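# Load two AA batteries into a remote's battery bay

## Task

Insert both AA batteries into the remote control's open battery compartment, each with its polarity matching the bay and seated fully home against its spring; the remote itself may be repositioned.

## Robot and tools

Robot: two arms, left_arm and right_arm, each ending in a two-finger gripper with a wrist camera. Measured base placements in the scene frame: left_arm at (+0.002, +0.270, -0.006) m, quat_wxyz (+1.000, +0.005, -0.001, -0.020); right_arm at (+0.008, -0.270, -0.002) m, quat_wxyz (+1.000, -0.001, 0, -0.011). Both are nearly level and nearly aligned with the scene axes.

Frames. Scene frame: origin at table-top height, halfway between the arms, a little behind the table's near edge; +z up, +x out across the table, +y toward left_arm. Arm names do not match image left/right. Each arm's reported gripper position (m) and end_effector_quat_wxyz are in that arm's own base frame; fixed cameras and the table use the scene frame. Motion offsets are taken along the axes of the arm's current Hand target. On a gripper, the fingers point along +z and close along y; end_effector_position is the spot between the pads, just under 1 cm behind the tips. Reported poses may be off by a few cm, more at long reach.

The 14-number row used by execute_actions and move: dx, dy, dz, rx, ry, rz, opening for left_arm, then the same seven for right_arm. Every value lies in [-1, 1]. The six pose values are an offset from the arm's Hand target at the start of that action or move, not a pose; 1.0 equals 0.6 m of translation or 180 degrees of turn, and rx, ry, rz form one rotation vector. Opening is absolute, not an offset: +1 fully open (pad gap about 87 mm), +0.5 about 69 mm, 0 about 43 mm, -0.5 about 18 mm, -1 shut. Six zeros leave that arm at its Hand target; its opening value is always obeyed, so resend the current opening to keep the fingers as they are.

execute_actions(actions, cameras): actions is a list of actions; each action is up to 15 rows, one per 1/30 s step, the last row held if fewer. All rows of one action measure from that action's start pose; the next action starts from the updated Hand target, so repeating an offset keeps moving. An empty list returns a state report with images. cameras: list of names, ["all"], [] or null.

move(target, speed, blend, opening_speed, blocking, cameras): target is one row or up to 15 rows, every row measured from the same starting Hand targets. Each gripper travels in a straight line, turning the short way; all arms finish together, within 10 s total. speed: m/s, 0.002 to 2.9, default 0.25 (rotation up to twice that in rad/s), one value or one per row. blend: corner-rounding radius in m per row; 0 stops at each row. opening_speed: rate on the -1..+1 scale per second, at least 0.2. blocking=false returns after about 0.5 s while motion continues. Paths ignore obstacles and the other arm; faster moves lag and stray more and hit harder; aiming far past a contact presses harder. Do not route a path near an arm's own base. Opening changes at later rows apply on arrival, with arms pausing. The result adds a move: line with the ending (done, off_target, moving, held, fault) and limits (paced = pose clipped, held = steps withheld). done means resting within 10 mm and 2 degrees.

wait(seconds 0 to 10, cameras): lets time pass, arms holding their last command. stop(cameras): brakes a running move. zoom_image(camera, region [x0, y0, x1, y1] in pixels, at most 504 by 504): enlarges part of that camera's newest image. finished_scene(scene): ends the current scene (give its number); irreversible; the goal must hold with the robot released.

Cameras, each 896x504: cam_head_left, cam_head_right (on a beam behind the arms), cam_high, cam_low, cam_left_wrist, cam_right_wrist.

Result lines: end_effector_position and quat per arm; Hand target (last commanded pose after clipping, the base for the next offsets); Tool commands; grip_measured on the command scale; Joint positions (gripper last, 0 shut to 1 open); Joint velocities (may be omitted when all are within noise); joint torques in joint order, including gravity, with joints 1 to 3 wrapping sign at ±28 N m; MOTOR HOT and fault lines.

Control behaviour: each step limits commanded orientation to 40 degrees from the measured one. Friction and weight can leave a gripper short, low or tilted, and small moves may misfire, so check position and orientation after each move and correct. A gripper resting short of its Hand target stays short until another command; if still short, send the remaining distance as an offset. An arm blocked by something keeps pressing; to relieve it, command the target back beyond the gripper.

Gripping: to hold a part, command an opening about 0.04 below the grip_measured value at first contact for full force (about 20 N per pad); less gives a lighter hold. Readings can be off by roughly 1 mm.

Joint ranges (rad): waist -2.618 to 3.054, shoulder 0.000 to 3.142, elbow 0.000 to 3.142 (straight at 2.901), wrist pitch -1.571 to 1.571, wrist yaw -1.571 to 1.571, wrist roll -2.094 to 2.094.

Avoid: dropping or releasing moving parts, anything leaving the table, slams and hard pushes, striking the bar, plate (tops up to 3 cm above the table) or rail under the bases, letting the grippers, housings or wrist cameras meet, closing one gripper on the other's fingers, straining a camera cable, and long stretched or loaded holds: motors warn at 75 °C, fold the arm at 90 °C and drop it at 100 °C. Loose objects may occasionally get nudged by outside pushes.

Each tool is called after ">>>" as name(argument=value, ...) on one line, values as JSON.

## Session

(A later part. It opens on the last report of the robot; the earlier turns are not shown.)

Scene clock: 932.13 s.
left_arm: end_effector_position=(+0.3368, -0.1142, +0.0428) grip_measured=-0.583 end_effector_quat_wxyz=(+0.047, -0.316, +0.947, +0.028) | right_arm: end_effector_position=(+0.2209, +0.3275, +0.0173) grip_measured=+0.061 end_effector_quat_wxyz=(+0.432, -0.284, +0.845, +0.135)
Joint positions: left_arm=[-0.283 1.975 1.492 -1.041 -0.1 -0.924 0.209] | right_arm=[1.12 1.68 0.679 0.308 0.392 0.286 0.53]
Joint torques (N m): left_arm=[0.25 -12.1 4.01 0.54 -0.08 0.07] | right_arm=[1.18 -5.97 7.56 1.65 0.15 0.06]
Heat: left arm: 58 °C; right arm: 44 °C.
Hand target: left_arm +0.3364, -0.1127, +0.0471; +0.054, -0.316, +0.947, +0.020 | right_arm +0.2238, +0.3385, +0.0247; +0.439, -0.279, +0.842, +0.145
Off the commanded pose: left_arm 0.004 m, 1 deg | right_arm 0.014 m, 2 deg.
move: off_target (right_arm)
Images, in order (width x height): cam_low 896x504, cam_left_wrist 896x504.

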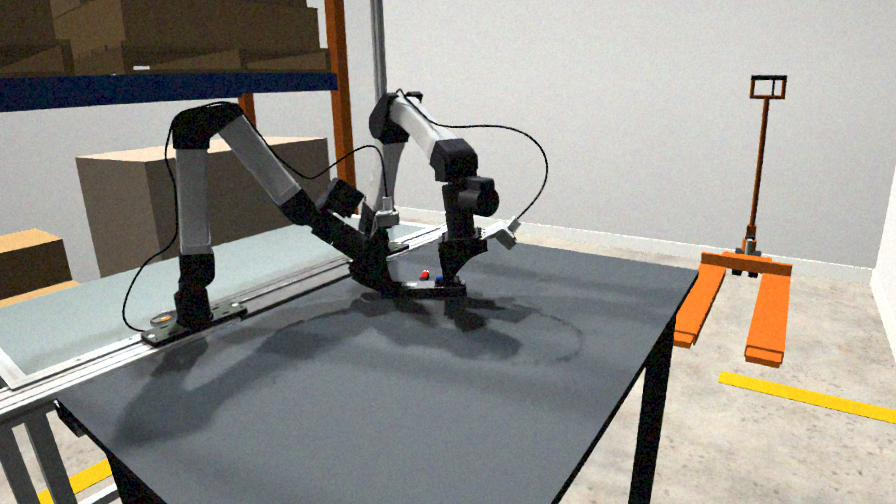

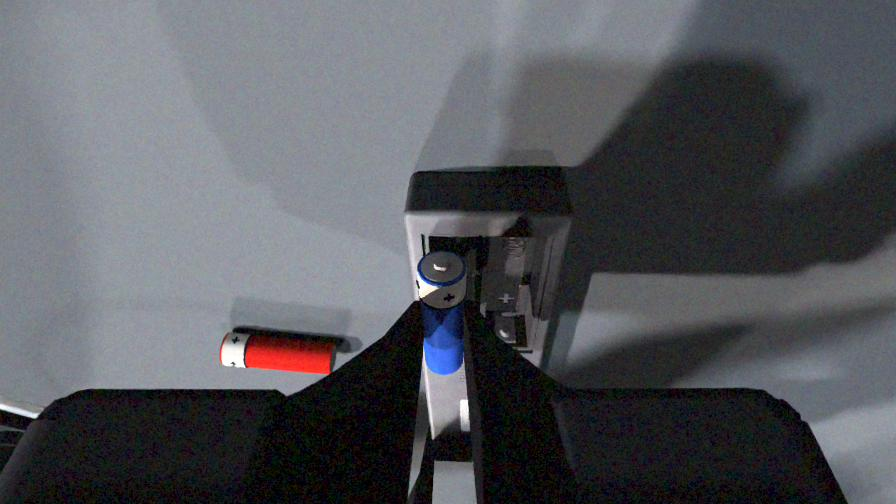

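>>> move(target=[[-0.014,0,-0.121,0,0,0,-0.64,0,0,0,0,0,0,0.01],[-0.138,0.142,-0.106,0,0.02,0,-0.64,0,0,0,0,0,0,0.01],[-0.118,0.142,0.065,0,0.02,0,-0.64,0,0,0,0,0,0,0.01]], speed=0.15, cameras=["cam_left_wrist","cam_low"])

>>> zoom_image(camera="cam_low", region=[410, 210, 510, 310])

Scene clock: 979.00 s.
left_arm: end_effector_position=(+0.3366, +0.0015, +0.0226) grip_measured=-0.583 end_effector_quat_wxyz=(+0.010, -0.319, +0.948, +0.019) | right_arm: end_effector_position=(+0.2209, +0.3275, +0.0173) grip_measured=+0.061 end_effector_quat_wxyz=(+0.432, -0.284, +0.845, +0.135)
Joint positions: left_arm=[0.052 1.997 1.432 -0.996 -0.043 -0.597 0.209] | right_arm=[1.12 1.68 0.679 0.308 0.392 0.286 0.53]
Joint torques (N m): left_arm=[-0.23 -9.17 4.74 0.86 0.01 0.07] | right_arm=[1.01 -6.06 7.58 1.63 0.15 0.08]
Heat: left arm: 59 °C; right arm: 43 °C.
Hand target: left_arm +0.3450, +0.0003, +0.0167; +0.024, -0.316, +0.948, +0.010 | right_arm +0.2238, +0.3385, +0.0247; +0.439, -0.279, +0.842, +0.145
Off the commanded pose: left_arm 0.010 m, 2 deg | right_arm 0.014 m, 2 deg.
move: off_target (right_arm)
Images, in order (width x height): cam_low 896x504, cam_left_wrist 896x504.

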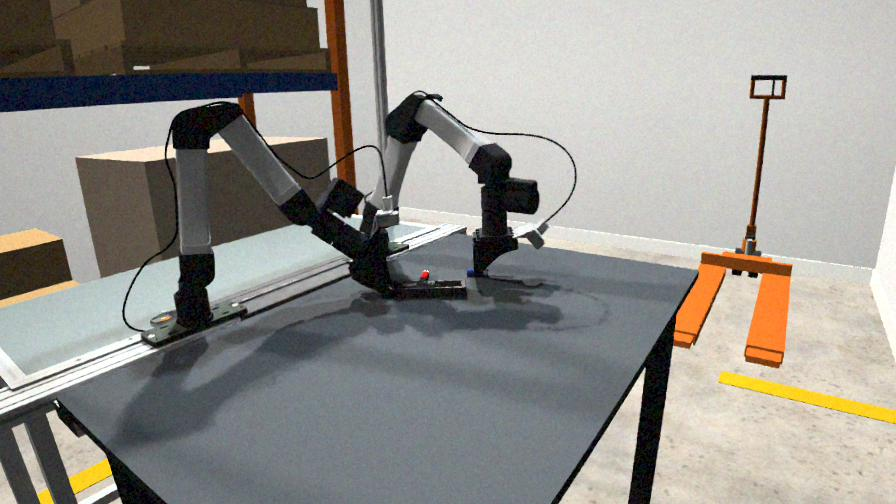

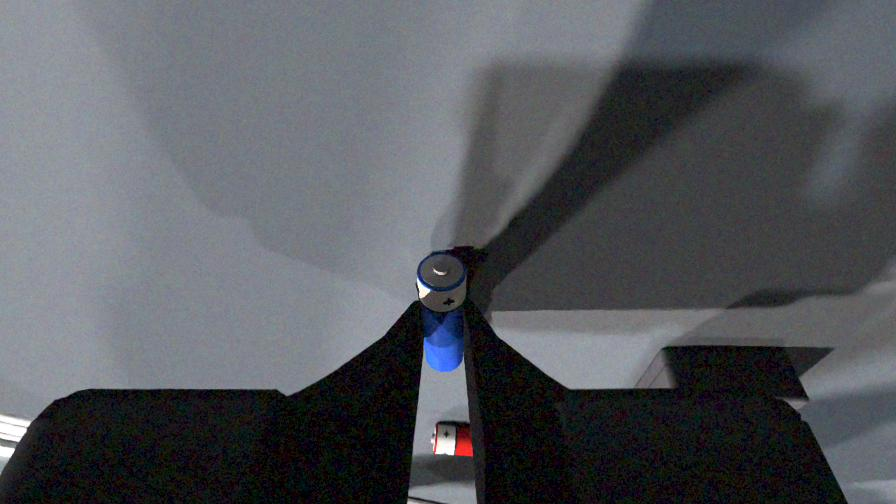

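Scaled by 5.040 from the camera's 896x504 image, which has a finer 1280x720 frame.

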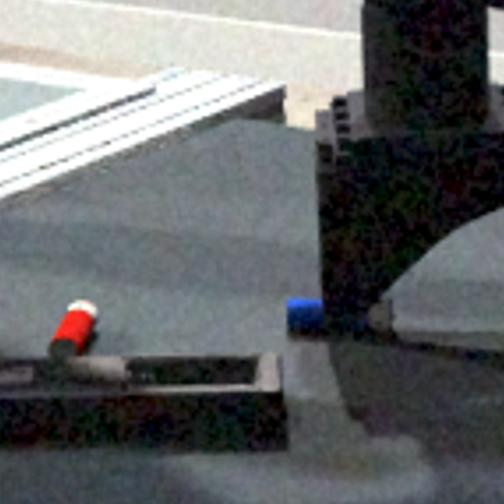

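>>> move(target=[[0,0,0.006,0,0,0,-0.64,0,0,0,0,0,0,0.01],[0,0,0.006,0,0,0,-0.2,0,0,0,0,0,0,0.01],[0,0,-0.002,0,0.01,0,-0.2,0,0,0,0,0,0,0.01],[-0.013,0,-0.002,0,0.012,0,-0.2,0,0,0,0,0,0,0.01]], speed=0.08, opening_speed=0.7, cameras=["cam_left_wrist","cam_low"])

>>> zoom_image(camera="cam_low", region=[410, 210, 510, 310])

Scene clock: 996.20 s.
left_arm: end_effector_position=(+0.3438, +0.0030, +0.0201) grip_measured=-0.200 end_effector_quat_wxyz=(+0.003, -0.315, +0.949, +0.009) | right_arm: end_effector_position=(+0.2209, +0.3275, +0.0173) grip_measured=+0.061 end_effector_quat_wxyz=(+0.432, -0.284, +0.845, +0.135)
Joint positions: left_arm=[0.065 2.036 1.475 -1.008 -0.018 -0.576 0.4] | right_arm=[1.12 1.68 0.679 0.308 0.392 0.286 0.53]
Joint torques (N m): left_arm=[0.38 -8.31 7.75 0.41 -0.01 0.04] | right_arm=[0.98 -6.02 7.54 1.61 0.16 0.07]
Heat: left arm: 57 °C; right arm: 43 °C.
Hand target: left_arm +0.3513, +0.0050, +0.0183; +0.007, -0.316, +0.949, +0.004 | right_arm +0.2238, +0.3385, +0.0247; +0.439, -0.279, +0.842, +0.145
Off the commanded pose: left_arm 0.008 m, 1 deg | right_arm 0.014 m, 2 deg.
move: off_target (right_arm); target 2's new opening was sent with left_arm's hand 0.011 m and 1 deg from that target
Images, in order (width x height): cam_low 896x504, cam_left_wrist 896x504.

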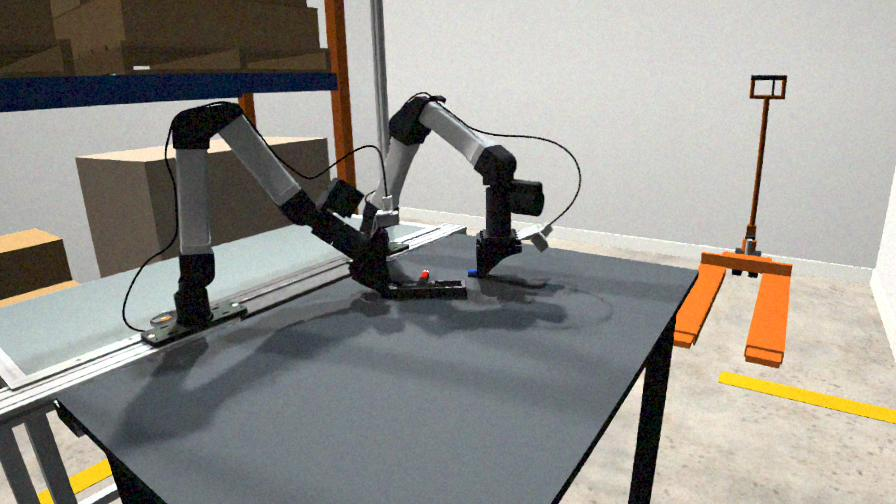

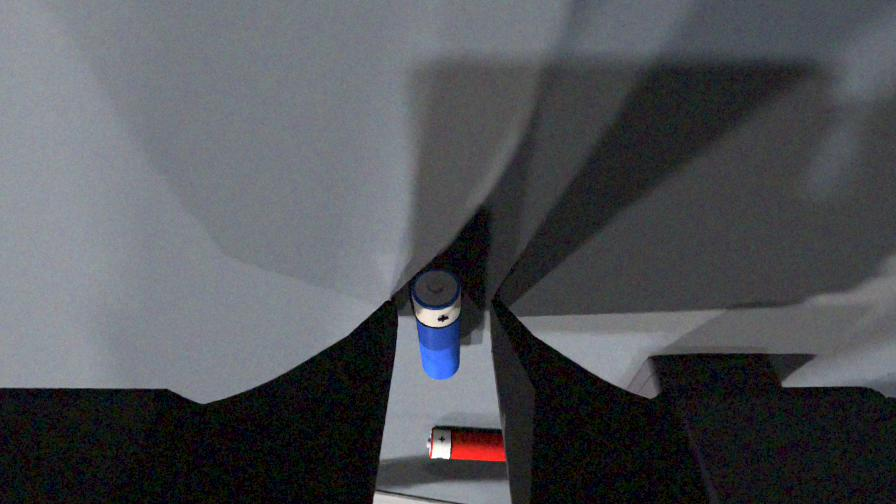

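Scaled by 5.040 from the camera's 896x504 image, which has a finer 1280x720 frame.

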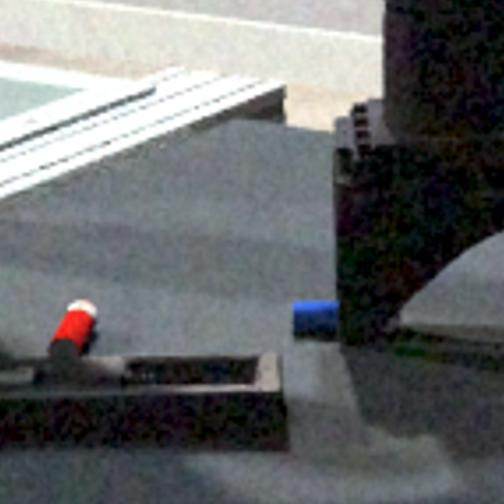

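>>> move(target=[0,0,-0.014,0,0,0,-0.2,0,0,0,0,0,0,0.01], speed=0.08)

Scene clock: 1003.73 s.
left_arm: end_effector_position=(+0.3468, +0.0032, +0.0237) grip_measured=-0.200 end_effector_quat_wxyz=(+0.007, -0.315, +0.949, +0.008) | right_arm: end_effector_position=(+0.2209, +0.3275, +0.0173) grip_measured=+0.061 end_effector_quat_wxyz=(+0.432, -0.284, +0.845, +0.135)
Joint positions: left_arm=[0.065 2.036 1.491 -1.017 -0.018 -0.575 0.4] | right_arm=[1.12 1.68 0.679 0.308 0.392 0.286 0.53]
Joint torques (N m): left_arm=[0.36 -9.24 8.14 0.21 -0.01 0.06] | right_arm=[0.98 -6.13 7.57 1.64 0.19 0.05]
Heat: left arm: 57 °C; right arm: 43 °C.
Hand target: left_arm +0.3511, +0.0049, +0.0267; +0.006, -0.316, +0.949, +0.004 | right_arm +0.2238, +0.3385, +0.0247; +0.439, -0.279, +0.842, +0.145
Off the commanded pose: left_arm 0.006 m, 0 deg | right_arm 0.014 m, 2 deg.
move: off_target (right_arm)

>>> move(target=[[0.004,0,-0.005,0,0,0,-0.2,0,0,0,0,0,0,0.01],[0.004,0,-0.005,0,0,0,-0.64,0,0,0,0,0,0,0.01]], speed=0.08, opening_speed=0.7)

>>> move(target=[0,0,-0.12,0,0,0,-0.65,0,0,0,0,0,0,0.01], speed=0.12, cameras=["cam_left_wrist","cam_low"])

>>> zoom_image(camera="cam_low", region=[430, 190, 530, 290])

Scene clock: 1019.93 s.
left_arm: end_effector_position=(+0.3449, +0.0031, +0.0240) grip_measured=-0.583 end_effector_quat_wxyz=(+0.003, -0.315, +0.949, +0.009) | right_arm: end_effector_position=(+0.2209, +0.3275, +0.0173) grip_measured=+0.061 end_effector_quat_wxyz=(+0.432, -0.284, +0.845, +0.135)
Joint positions: left_arm=[0.065 2.036 1.491 -1.025 -0.018 -0.575 0.208] | right_arm=[1.12 1.68 0.679 0.308 0.392 0.286 0.53]
Joint torques (N m): left_arm=[0.08 -10.17 7.83 0.22 -0.01 0.02] | right_arm=[0.88 -5.93 7.57 1.62 0.19 0.05]
Heat: left arm: 57 °C; right arm: 43 °C.
Hand target: left_arm +0.3492, +0.0034, +0.0297; +0.007, -0.316, +0.949, +0.004 | right_arm +0.2238, +0.3385, +0.0247; +0.439, -0.279, +0.842, +0.145
Off the commanded pose: left_arm 0.007 m, 1 deg | right_arm 0.014 m, 2 deg.
move: off_target (right_arm)

Scene clock: 1021.33 s.
left_arm: end_effector_position=(+0.3440, +0.0030, +0.0821) grip_measured=-0.583 end_effector_quat_wxyz=(-0.016, -0.315, +0.949, +0.014) | right_arm: end_effector_position=(+0.2209, +0.3275, +0.0173) grip_measured=+0.061 end_effector_quat_wxyz=(+0.432, -0.284, +0.845, +0.135)
Joint positions: left_arm=[0.065 2.028 1.709 -1.29 -0.018 -0.575 0.208] | right_arm=[1.12 1.68 0.679 0.308 0.392 0.286 0.53]
Joint torques (N m): left_arm=[-0.1 -13.68 8.31 0.13 -0.01 0] | right_arm=[0.87 -6.16 7.58 1.66 0.18 0.03]
Heat: left arm: 58 °C; right arm: 43 °C.
Hand target: left_arm +0.3485, +0.0026, +0.1017; +0.007, -0.316, +0.949, +0.004 | right_arm +0.2238, +0.3385, +0.0247; +0.439, -0.279, +0.842, +0.145
Off the commanded pose: left_arm 0.020 m, 3 deg | right_arm 0.014 m, 2 deg.
move: off_target (left_arm, right_arm)
Images, in order (width x height): cam_low 896x504, cam_left_wrist 896x504.

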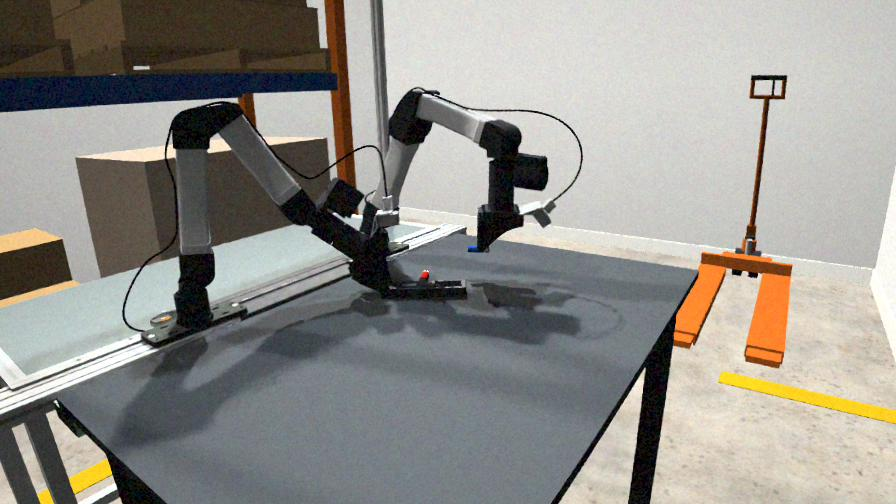

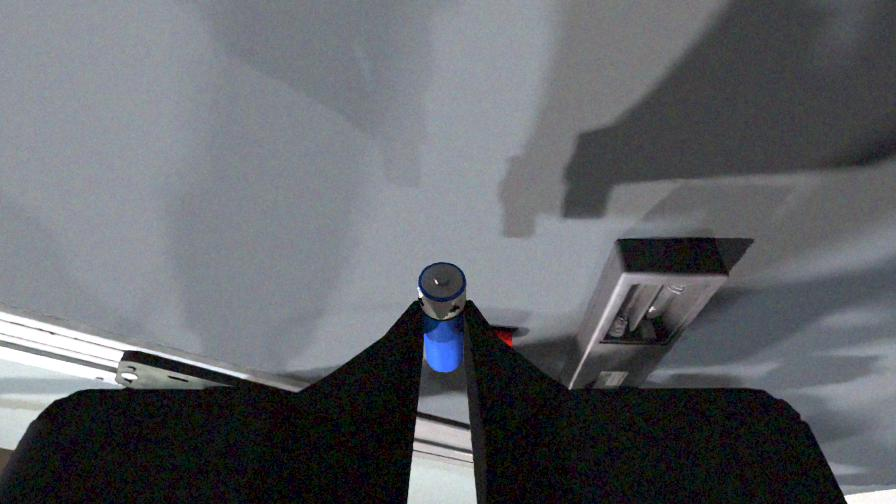

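Scaled by 5.040 from the camera's 896x504 image, which has a finer 1280x720 frame.

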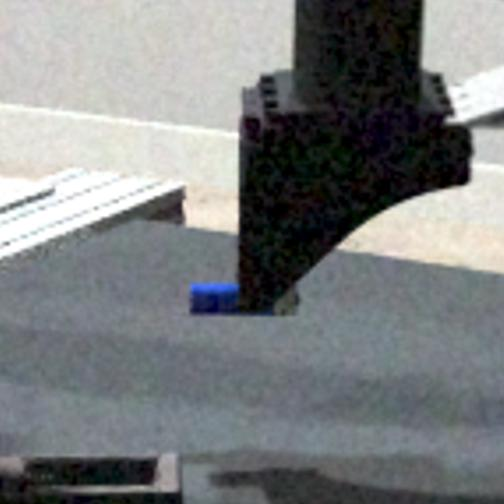

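>>> move(target=[[0.1165,-0.1667,0,0,-0.12,0,-0.65,0,0,0,0,0,0,0.01],[0.1165,-0.1667,0.055,0,-0.12,0,-0.65,0,0,0,0,0,0,0.01]], speed=0.15, cameras=["cam_left_wrist","cam_low"])

>>> zoom_image(camera="cam_low", region=[410, 230, 490, 310])

>>> zoom_image(camera="cam_left_wrist", region=[300, 150, 620, 400])

Scene clock: 1038.40 s.
left_arm: end_effector_position=(+0.3484, -0.1208, +0.0625) grip_measured=-0.583 end_effector_quat_wxyz=(+0.167, -0.304, +0.936, +0.067) | right_arm: end_effector_position=(+0.2209, +0.3275, +0.0173) grip_measured=+0.061 end_effector_quat_wxyz=(+0.432, -0.284, +0.845, +0.135)
Joint positions: left_arm=[-0.393 1.878 1.435 -0.953 -0.318 -0.993 0.208] | right_arm=[1.12 1.68 0.679 0.308 0.392 0.286 0.53]
Joint torques (N m): left_arm=[-0.16 -10.92 5.05 0.81 -0.4 -0.06] | right_arm=[0.77 -6.09 7.56 1.64 0.13 0.07]
Heat: left arm: 62 °C; right arm: 43 °C.
Hand target: left_arm +0.3528, -0.1190, +0.0673; +0.184, -0.310, +0.931, +0.063 | right_arm +0.2238, +0.3385, +0.0247; +0.439, -0.279, +0.842, +0.145
Off the commanded pose: left_arm 0.007 m, 2 deg | right_arm 0.014 m, 2 deg.
move: off_target (right_arm)
Images, in order (width x height): cam_low 896x504, cam_left_wrist 896x504.

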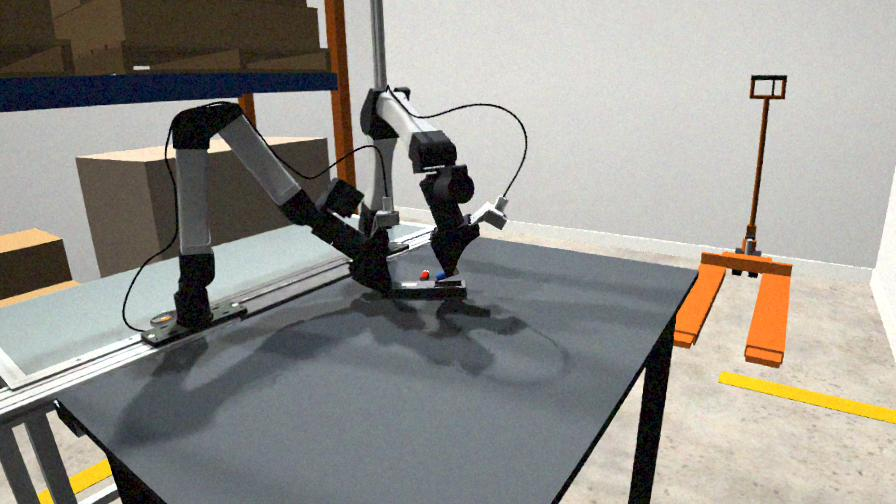

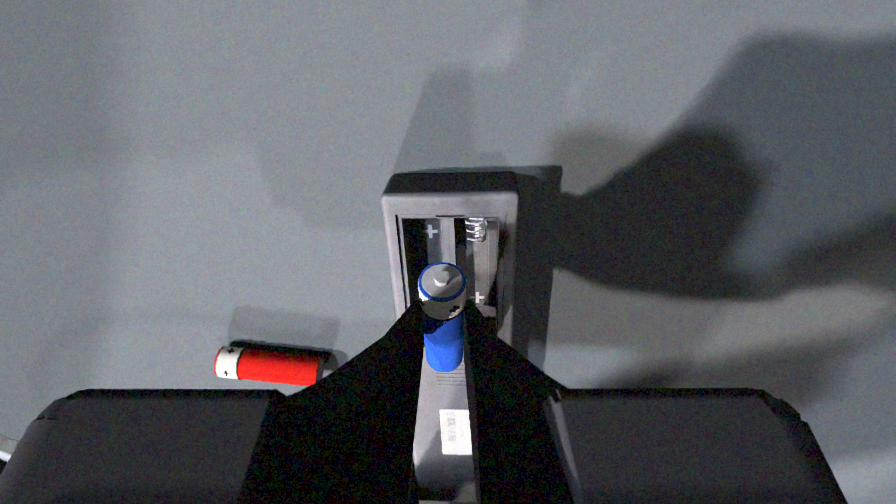

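Scaled by 6.300 from the camera's 896x504 image, which has a finer 1280x720 frame.

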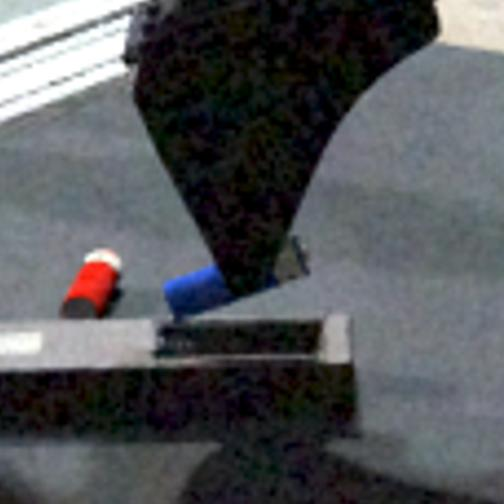

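Scaled by 1.575 from the camera's 896x504 image, which has a finer 1280x720 frame.

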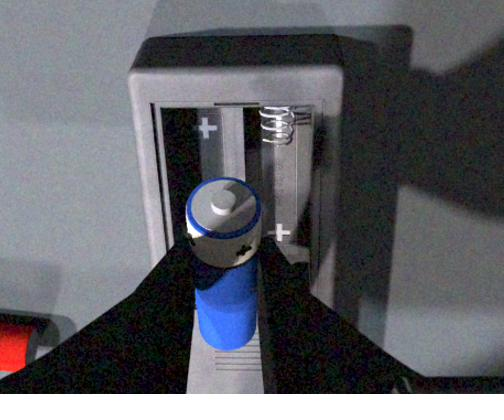

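>>> move(target=[-0.0123,0.012,0.005,-0.003,0,-0.0072,-0.65,0,0,0,0,0,0,0.01], speed=0.1, cameras=["cam_left_wrist","cam_low"])

>>> zoom_image(camera="cam_low", region=[410, 230, 490, 310])

>>> zoom_image(camera="cam_left_wrist", region=[300, 150, 620, 400])

Scene clock: 1065.60 s.
left_arm: end_effector_position=(+0.3498, -0.1122, +0.0606) grip_measured=-0.583 end_effector_quat_wxyz=(+0.165, -0.315, +0.932, +0.070) | right_arm: end_effector_position=(+0.2209, +0.3275, +0.0173) grip_measured=+0.061 end_effector_quat_wxyz=(+0.432, -0.284, +0.845, +0.135)
Joint positions: left_arm=[-0.37 1.878 1.427 -0.95 -0.318 -0.993 0.208] | right_arm=[1.12 1.68 0.679 0.308 0.392 0.286 0.53]
Joint torques (N m): left_arm=[0.25 -11.4 5.07 0.8 -0.4 -0.02] | right_arm=[0.98 -5.97 7.43 1.62 0.13 0.06]
Heat: left arm: 63 °C; right arm: 44 °C.
Hand target: left_arm +0.3550, -0.1084, +0.0675; +0.183, -0.321, +0.927, +0.065 | right_arm +0.2238, +0.3385, +0.0247; +0.439, -0.279, +0.842, +0.145
Off the commanded pose: left_arm 0.009 m, 2 deg | right_arm 0.014 m, 2 deg.
move: off_target (right_arm)
Images, in order (width x height): cam_low 896x504, cam_left_wrist 896x504.

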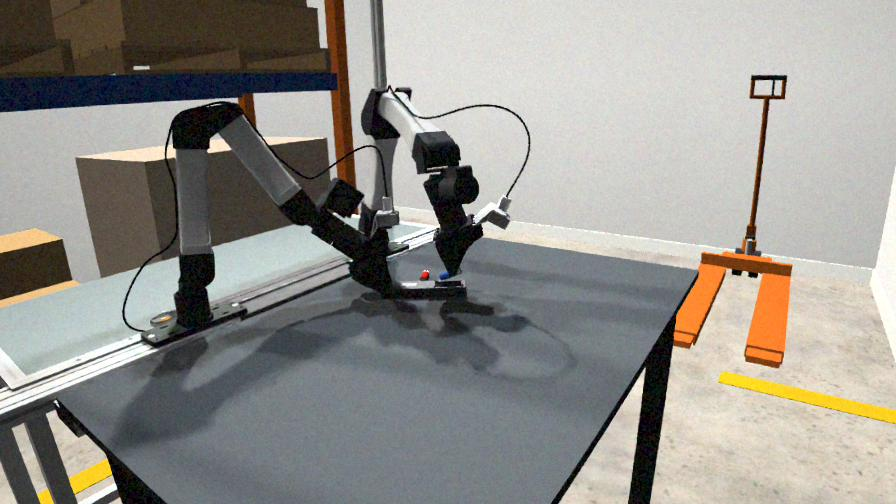

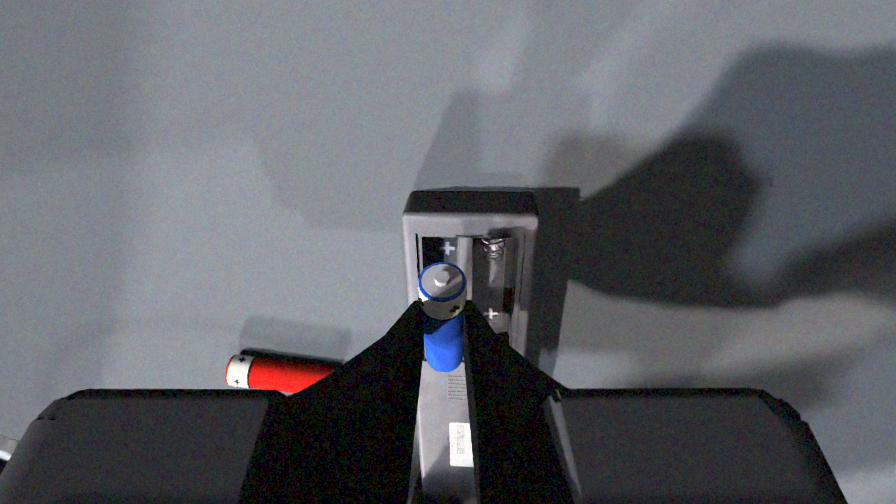

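Scaled by 6.300 from the camera's 896x504 image, which has a finer 1280x720 frame.

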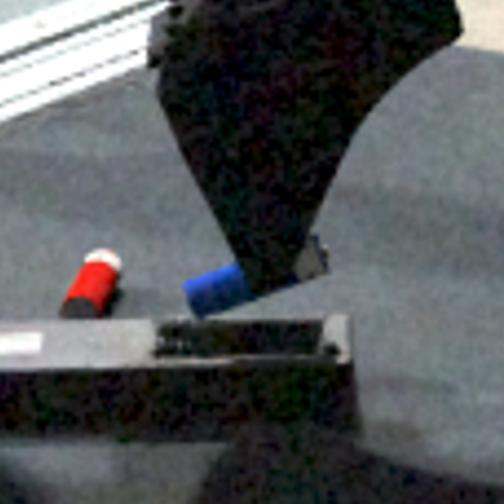

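Scaled by 1.575 from the camera's 896x504 image, which has a finer 1280x720 frame.

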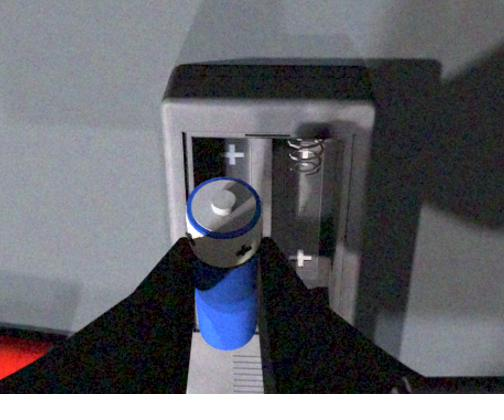

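>>> move(target=[[0.0137,0,0.033,0,0,0,-0.65,0,0,0,0,0,0,0.01],[0.0535,0,0.0161,0,0,0,-0.65,0,0,0,0,0,0,0.01]], speed=0.06, cameras=["cam_left_wrist","cam_low"])

>>> zoom_image(camera="cam_low", region=[410, 230, 490, 310])

>>> zoom_image(camera="cam_left_wrist", region=[300, 150, 620, 400])

Scene clock: 1080.47 s.
left_arm: end_effector_position=(+0.3456, -0.1164, +0.0432) grip_measured=-0.583 end_effector_quat_wxyz=(+0.194, -0.324, +0.923, +0.077) | right_arm: end_effector_position=(+0.2207, +0.3274, +0.0172) grip_measured=+0.061 end_effector_quat_wxyz=(+0.431, -0.284, +0.846, +0.134)
Joint positions: left_arm=[-0.41 1.86 1.324 -0.846 -0.378 -1.05 0.208] | right_arm=[1.121 1.68 0.679 0.306 0.392 0.286 0.53]
Joint torques (N m): left_arm=[-1.7 -11.32 4.08 0.51 0.02 -0.08] | right_arm=[0.98 -6.11 7.46 1.6 0.15 0.04]
Heat: left arm: 63 °C; right arm: 44 °C.
Hand target: left_arm +0.3345, -0.1244, +0.0461; +0.183, -0.321, +0.927, +0.065 | right_arm +0.2238, +0.3385, +0.0247; +0.439, -0.279, +0.842, +0.145
Off the commanded pose: left_arm 0.014 m, 2 deg | right_arm 0.014 m, 2 deg.
move: off_target (left_arm, right_arm)
Images, in order (width x height): cam_low 896x504, cam_left_wrist 896x504.

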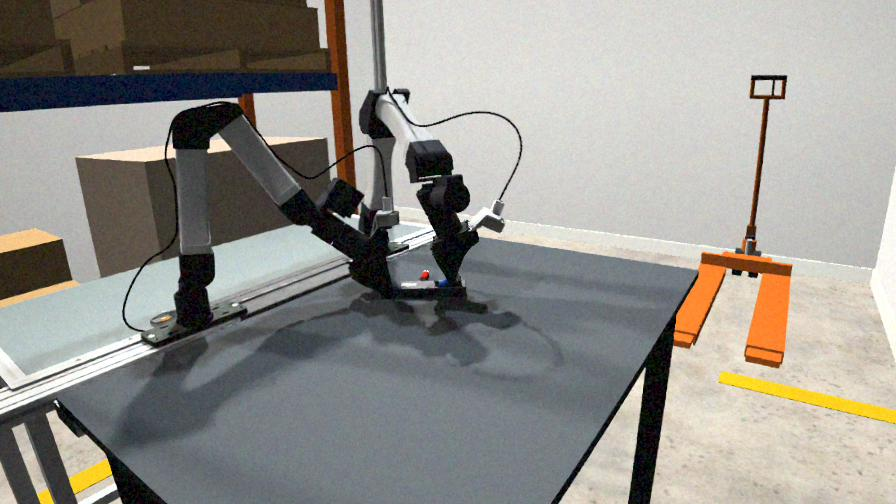

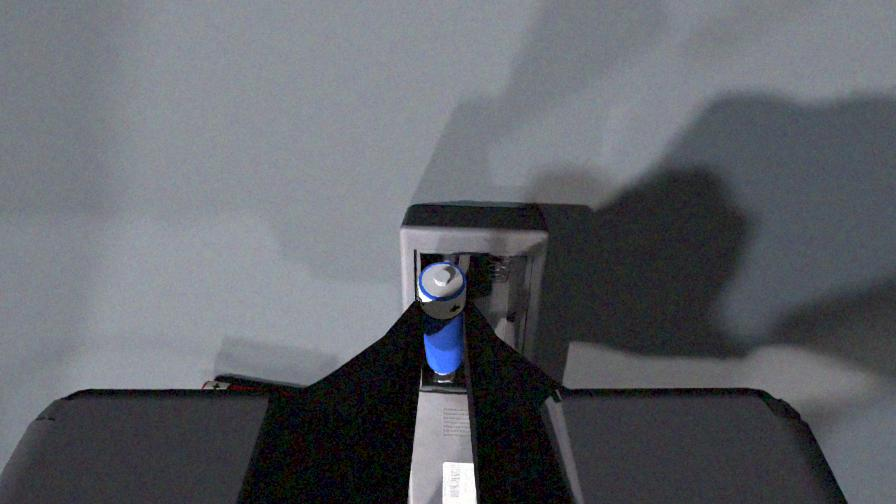

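Scaled by 6.300 from the camera's 896x504 image, which has a finer 1280x720 frame.

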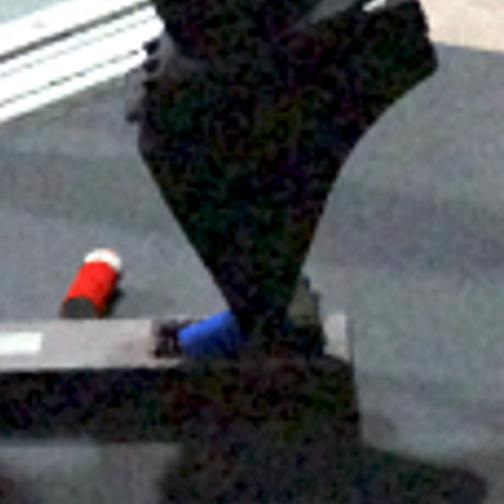

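Scaled by 1.575 from the camera's 896x504 image, which has a finer 1280x720 frame.

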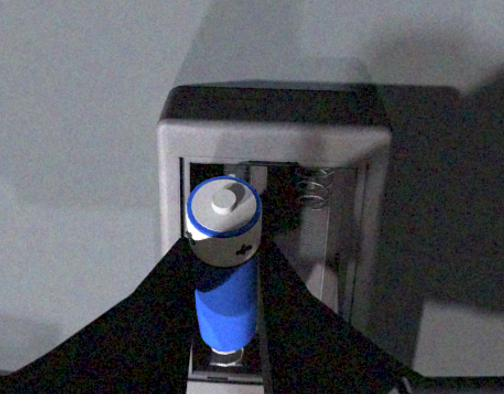

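>>> move(target=[[0.018,0,-0.007,0,0,0,-0.65,0,0,0,0,0,0,0.01],[0.018,0,-0.007,0,0.05,0,-0.65,0,0,0,0,0,0,0.01]], speed=0.05, cameras=["cam_left_wrist","cam_low"])

>>> zoom_image(camera="cam_low", region=[410, 230, 490, 310])

>>> zoom_image(camera="cam_left_wrist", region=[300, 150, 620, 400])

Scene clock: 1093.47 s.
left_arm: end_effector_position=(+0.3433, -0.1198, +0.0495) grip_measured=-0.583 end_effector_quat_wxyz=(+0.162, -0.336, +0.926, +0.050) | right_arm: end_effector_position=(+0.2206, +0.3274, +0.0171) grip_measured=+0.061 end_effector_quat_wxyz=(+0.431, -0.284, +0.846, +0.134)
Joint positions: left_arm=[-0.379 1.856 1.354 -0.887 -0.29 -1.048 0.208] | right_arm=[1.121 1.68 0.679 0.306 0.392 0.286 0.53]
Joint torques (N m): left_arm=[-0.84 -7.53 7.53 0.02 0.54 0.03] | right_arm=[0.95 -5.97 7.6 1.68 0.18 0.06]
Heat: left arm: 62 °C; right arm: 44 °C.
Hand target: left_arm +0.3254, -0.1315, +0.0459; +0.110, -0.325, +0.938, +0.040 | right_arm +0.2238, +0.3385, +0.0247; +0.439, -0.279, +0.842, +0.145
Off the commanded pose: left_arm 0.022 m, 6 deg | right_arm 0.014 m, 2 deg.
move: off_target (left_arm, right_arm)
Images, in order (width x height): cam_low 896x504, cam_left_wrist 896x504.

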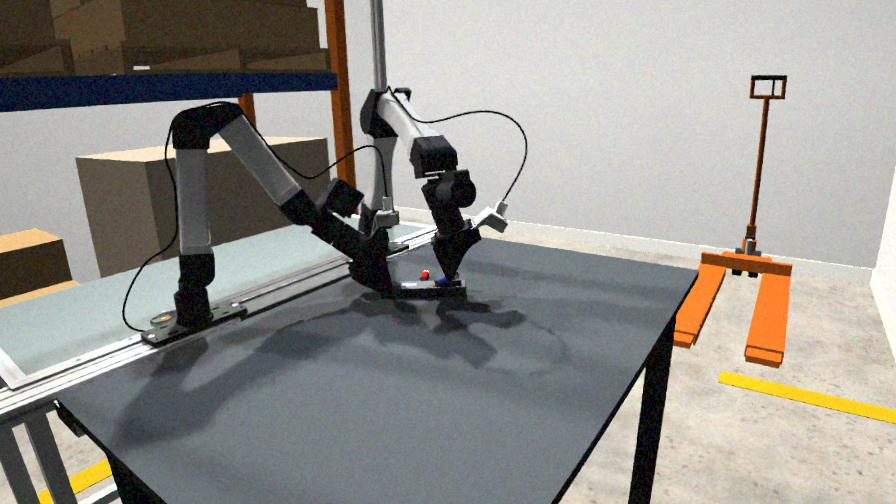

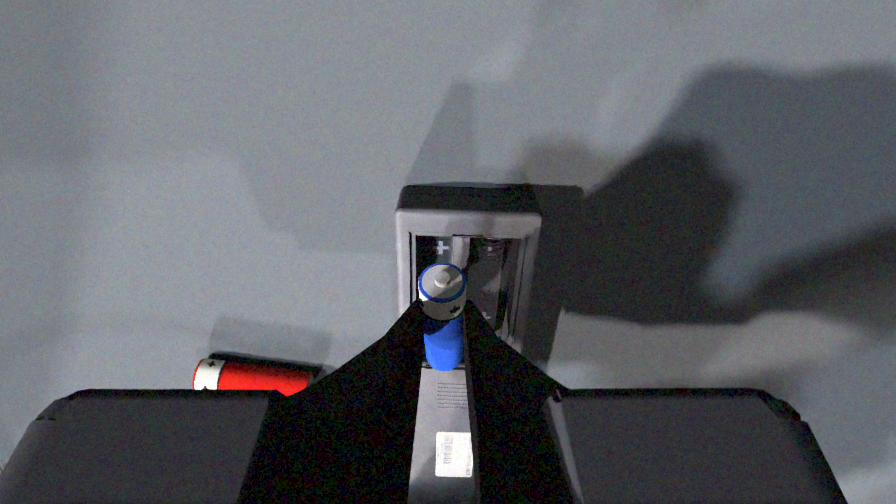

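Scaled by 6.300 from the camera's 896x504 image, which has a finer 1280x720 frame.

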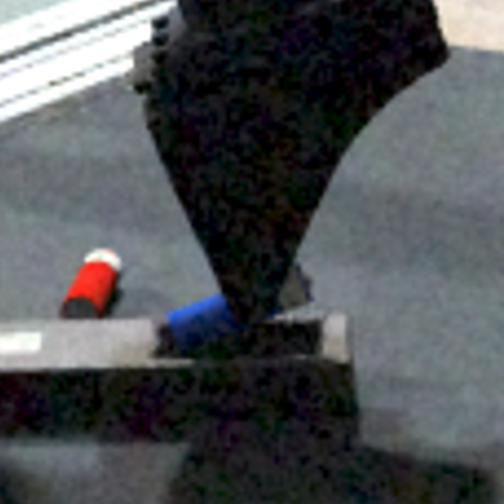

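Scaled by 1.575 from the camera's 896x504 image, which has a finer 1280x720 frame.

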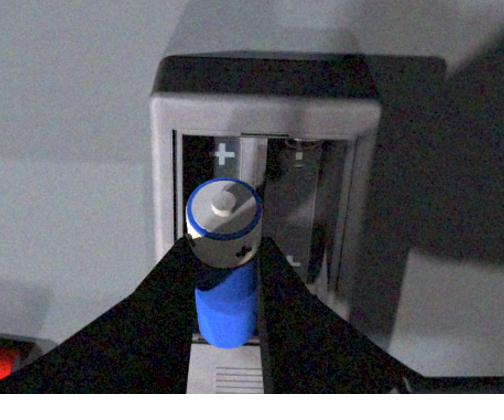

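>>> move(target=[[-0.01,0,0.022,0,0.02,0,-0.65,0,0,0,0,0,0,0.01]], speed=0.05, cameras=["cam_left_wrist","cam_low"])

>>> zoom_image(camera="cam_low", region=[410, 230, 490, 310])

>>> zoom_image(camera="cam_left_wrist", region=[300, 150, 620, 400])

Scene clock: 1109.90 s.
left_arm: end_effector_position=(+0.3466, -0.1172, +0.0416) grip_measured=-0.583 end_effector_quat_wxyz=(+0.125, -0.333, +0.934, +0.035) | right_arm: end_effector_position=(+0.2206, +0.3274, +0.0171) grip_measured=+0.061 end_effector_quat_wxyz=(+0.431, -0.284, +0.846, +0.134)
Joint positions: left_arm=[-0.333 1.904 1.39 -0.903 -0.211 -1.001 0.208] | right_arm=[1.121 1.68 0.679 0.306 0.392 0.286 0.53]
Joint torques (N m): left_arm=[-0.65 -7.02 6.86 0.15 0.39 0.04] | right_arm=[0.85 -6.11 7.56 1.65 0.16 0.08]
Heat: left arm: 59 °C; right arm: 44 °C.
Hand target: left_arm +0.3323, -0.1261, +0.0345; +0.080, -0.326, +0.941, +0.030 | right_arm +0.2238, +0.3385, +0.0247; +0.439, -0.279, +0.842, +0.145
Off the commanded pose: left_arm 0.018 m, 5 deg | right_arm 0.014 m, 2 deg.
move: off_target (left_arm, right_arm)
Images, in order (width x height): cam_low 896x504, cam_left_wrist 896x504.

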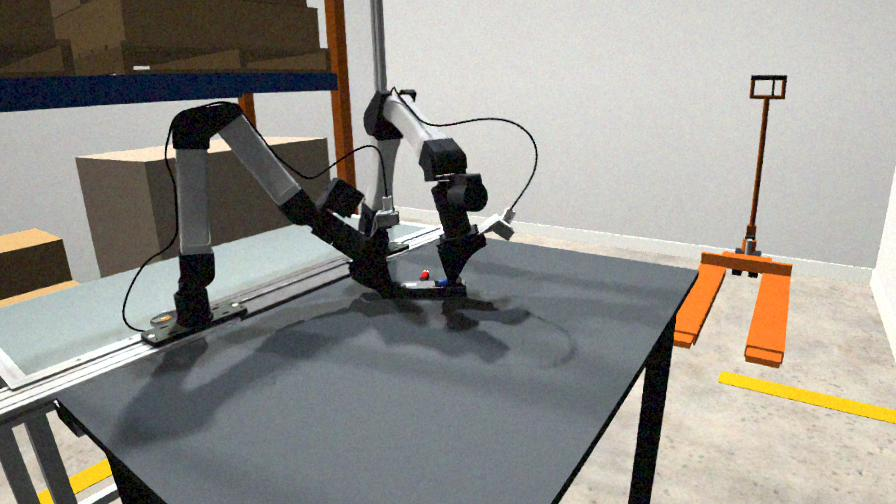

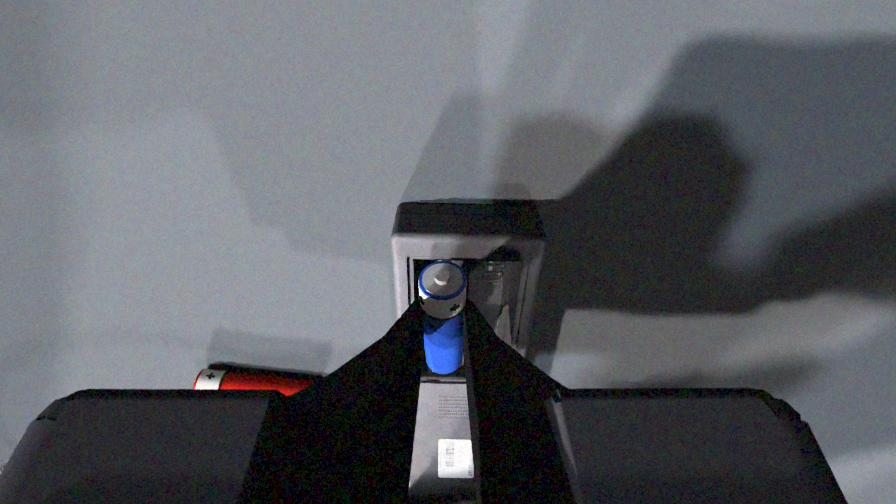

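Scaled by 6.300 from the camera's 896x504 image, which has a finer 1280x720 frame.

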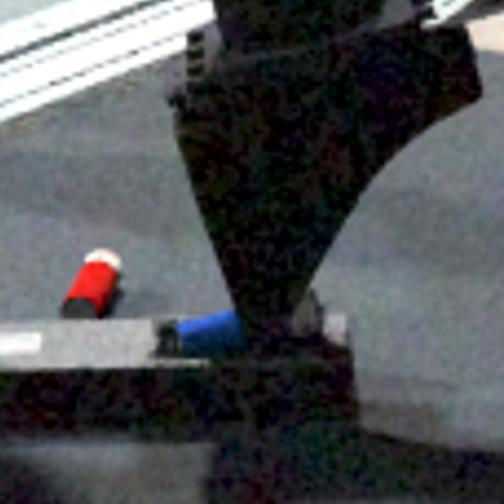

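Scaled by 1.575 from the camera's 896x504 image, which has a finer 1280x720 frame.

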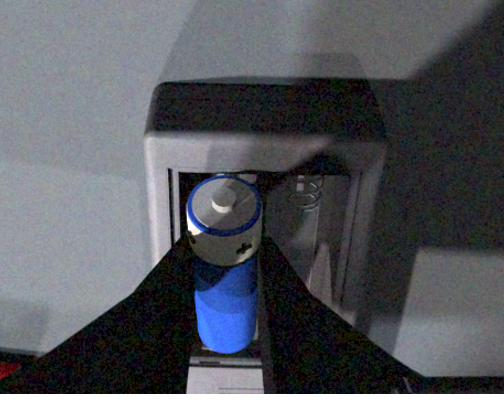

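>>> move(target=[[0.012,0,-0.002,0,0.0,0,-0.65,0,0,0,0,0,0,0.01],[0.012,0,0,0,0.03,0,-0.65,0,0,0,0,0,0,0.01]], speed=0.05, cameras=["cam_left_wrist","cam_low"])

>>> zoom_image(camera="cam_low", region=[410, 230, 490, 310])

>>> zoom_image(camera="cam_left_wrist", region=[300, 150, 620, 400])

Scene clock: 1120.07 s.
left_arm: end_effector_position=(+0.3463, -0.1173, +0.0408) grip_measured=-0.583 end_effector_quat_wxyz=(+0.094, -0.334, +0.937, +0.025) | right_arm: end_effector_position=(+0.2206, +0.3274, +0.0171) grip_measured=+0.061 end_effector_quat_wxyz=(+0.431, -0.284, +0.846, +0.134)
Joint positions: left_arm=[-0.306 1.936 1.433 -0.946 -0.153 -0.982 0.208] | right_arm=[1.121 1.68 0.679 0.306 0.392 0.286 0.53]
Joint torques (N m): left_arm=[-0.95 -7.05 6.5 0 0.6 0.02] | right_arm=[0.83 -6.12 7.34 1.65 0.19 0.06]
Heat: left arm: 57 °C; right arm: 44 °C.
Hand target: left_arm +0.3267, -0.1305, +0.0332; +0.036, -0.328, +0.944, +0.014 | right_arm +0.2238, +0.3385, +0.0247; +0.439, -0.279, +0.842, +0.145
Off the commanded pose: left_arm 0.025 m, 7 deg | right_arm 0.014 m, 2 deg.
move: off_target (left_arm, right_arm)
Images, in order (width x height): cam_low 896x504, cam_left_wrist 896x504.

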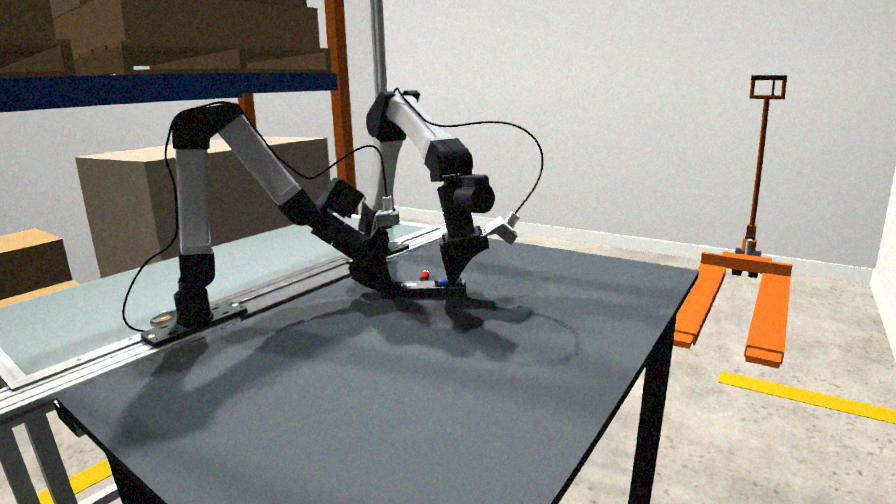

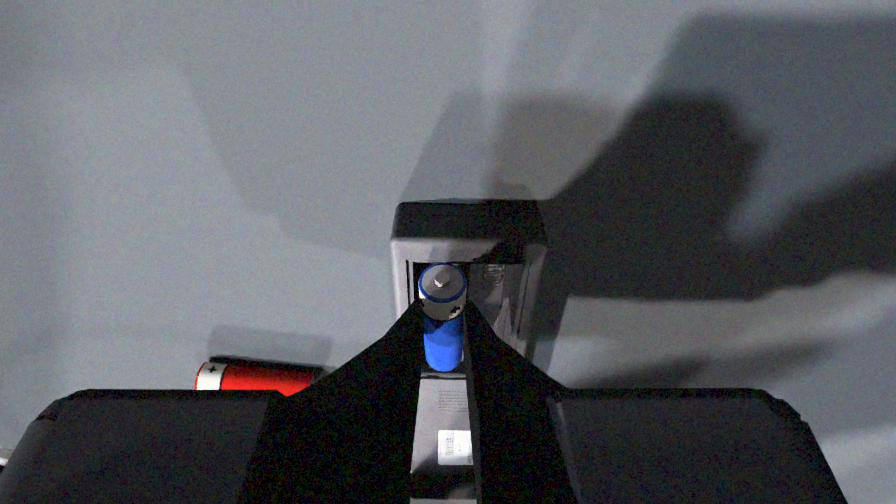

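Scaled by 6.300 from the camera's 896x504 image, which has a finer 1280x720 frame.

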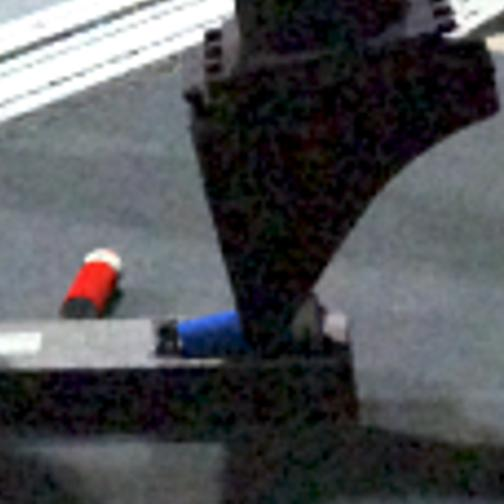

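Scaled by 1.575 from the camera's 896x504 image, which has a finer 1280x720 frame.

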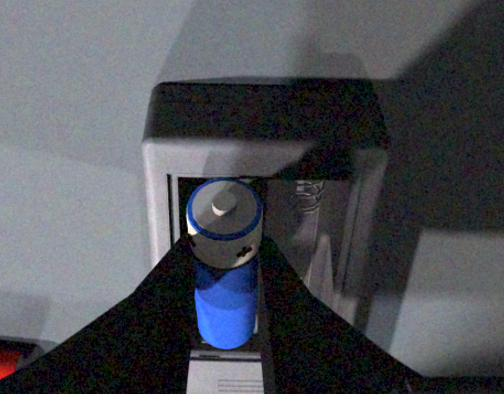

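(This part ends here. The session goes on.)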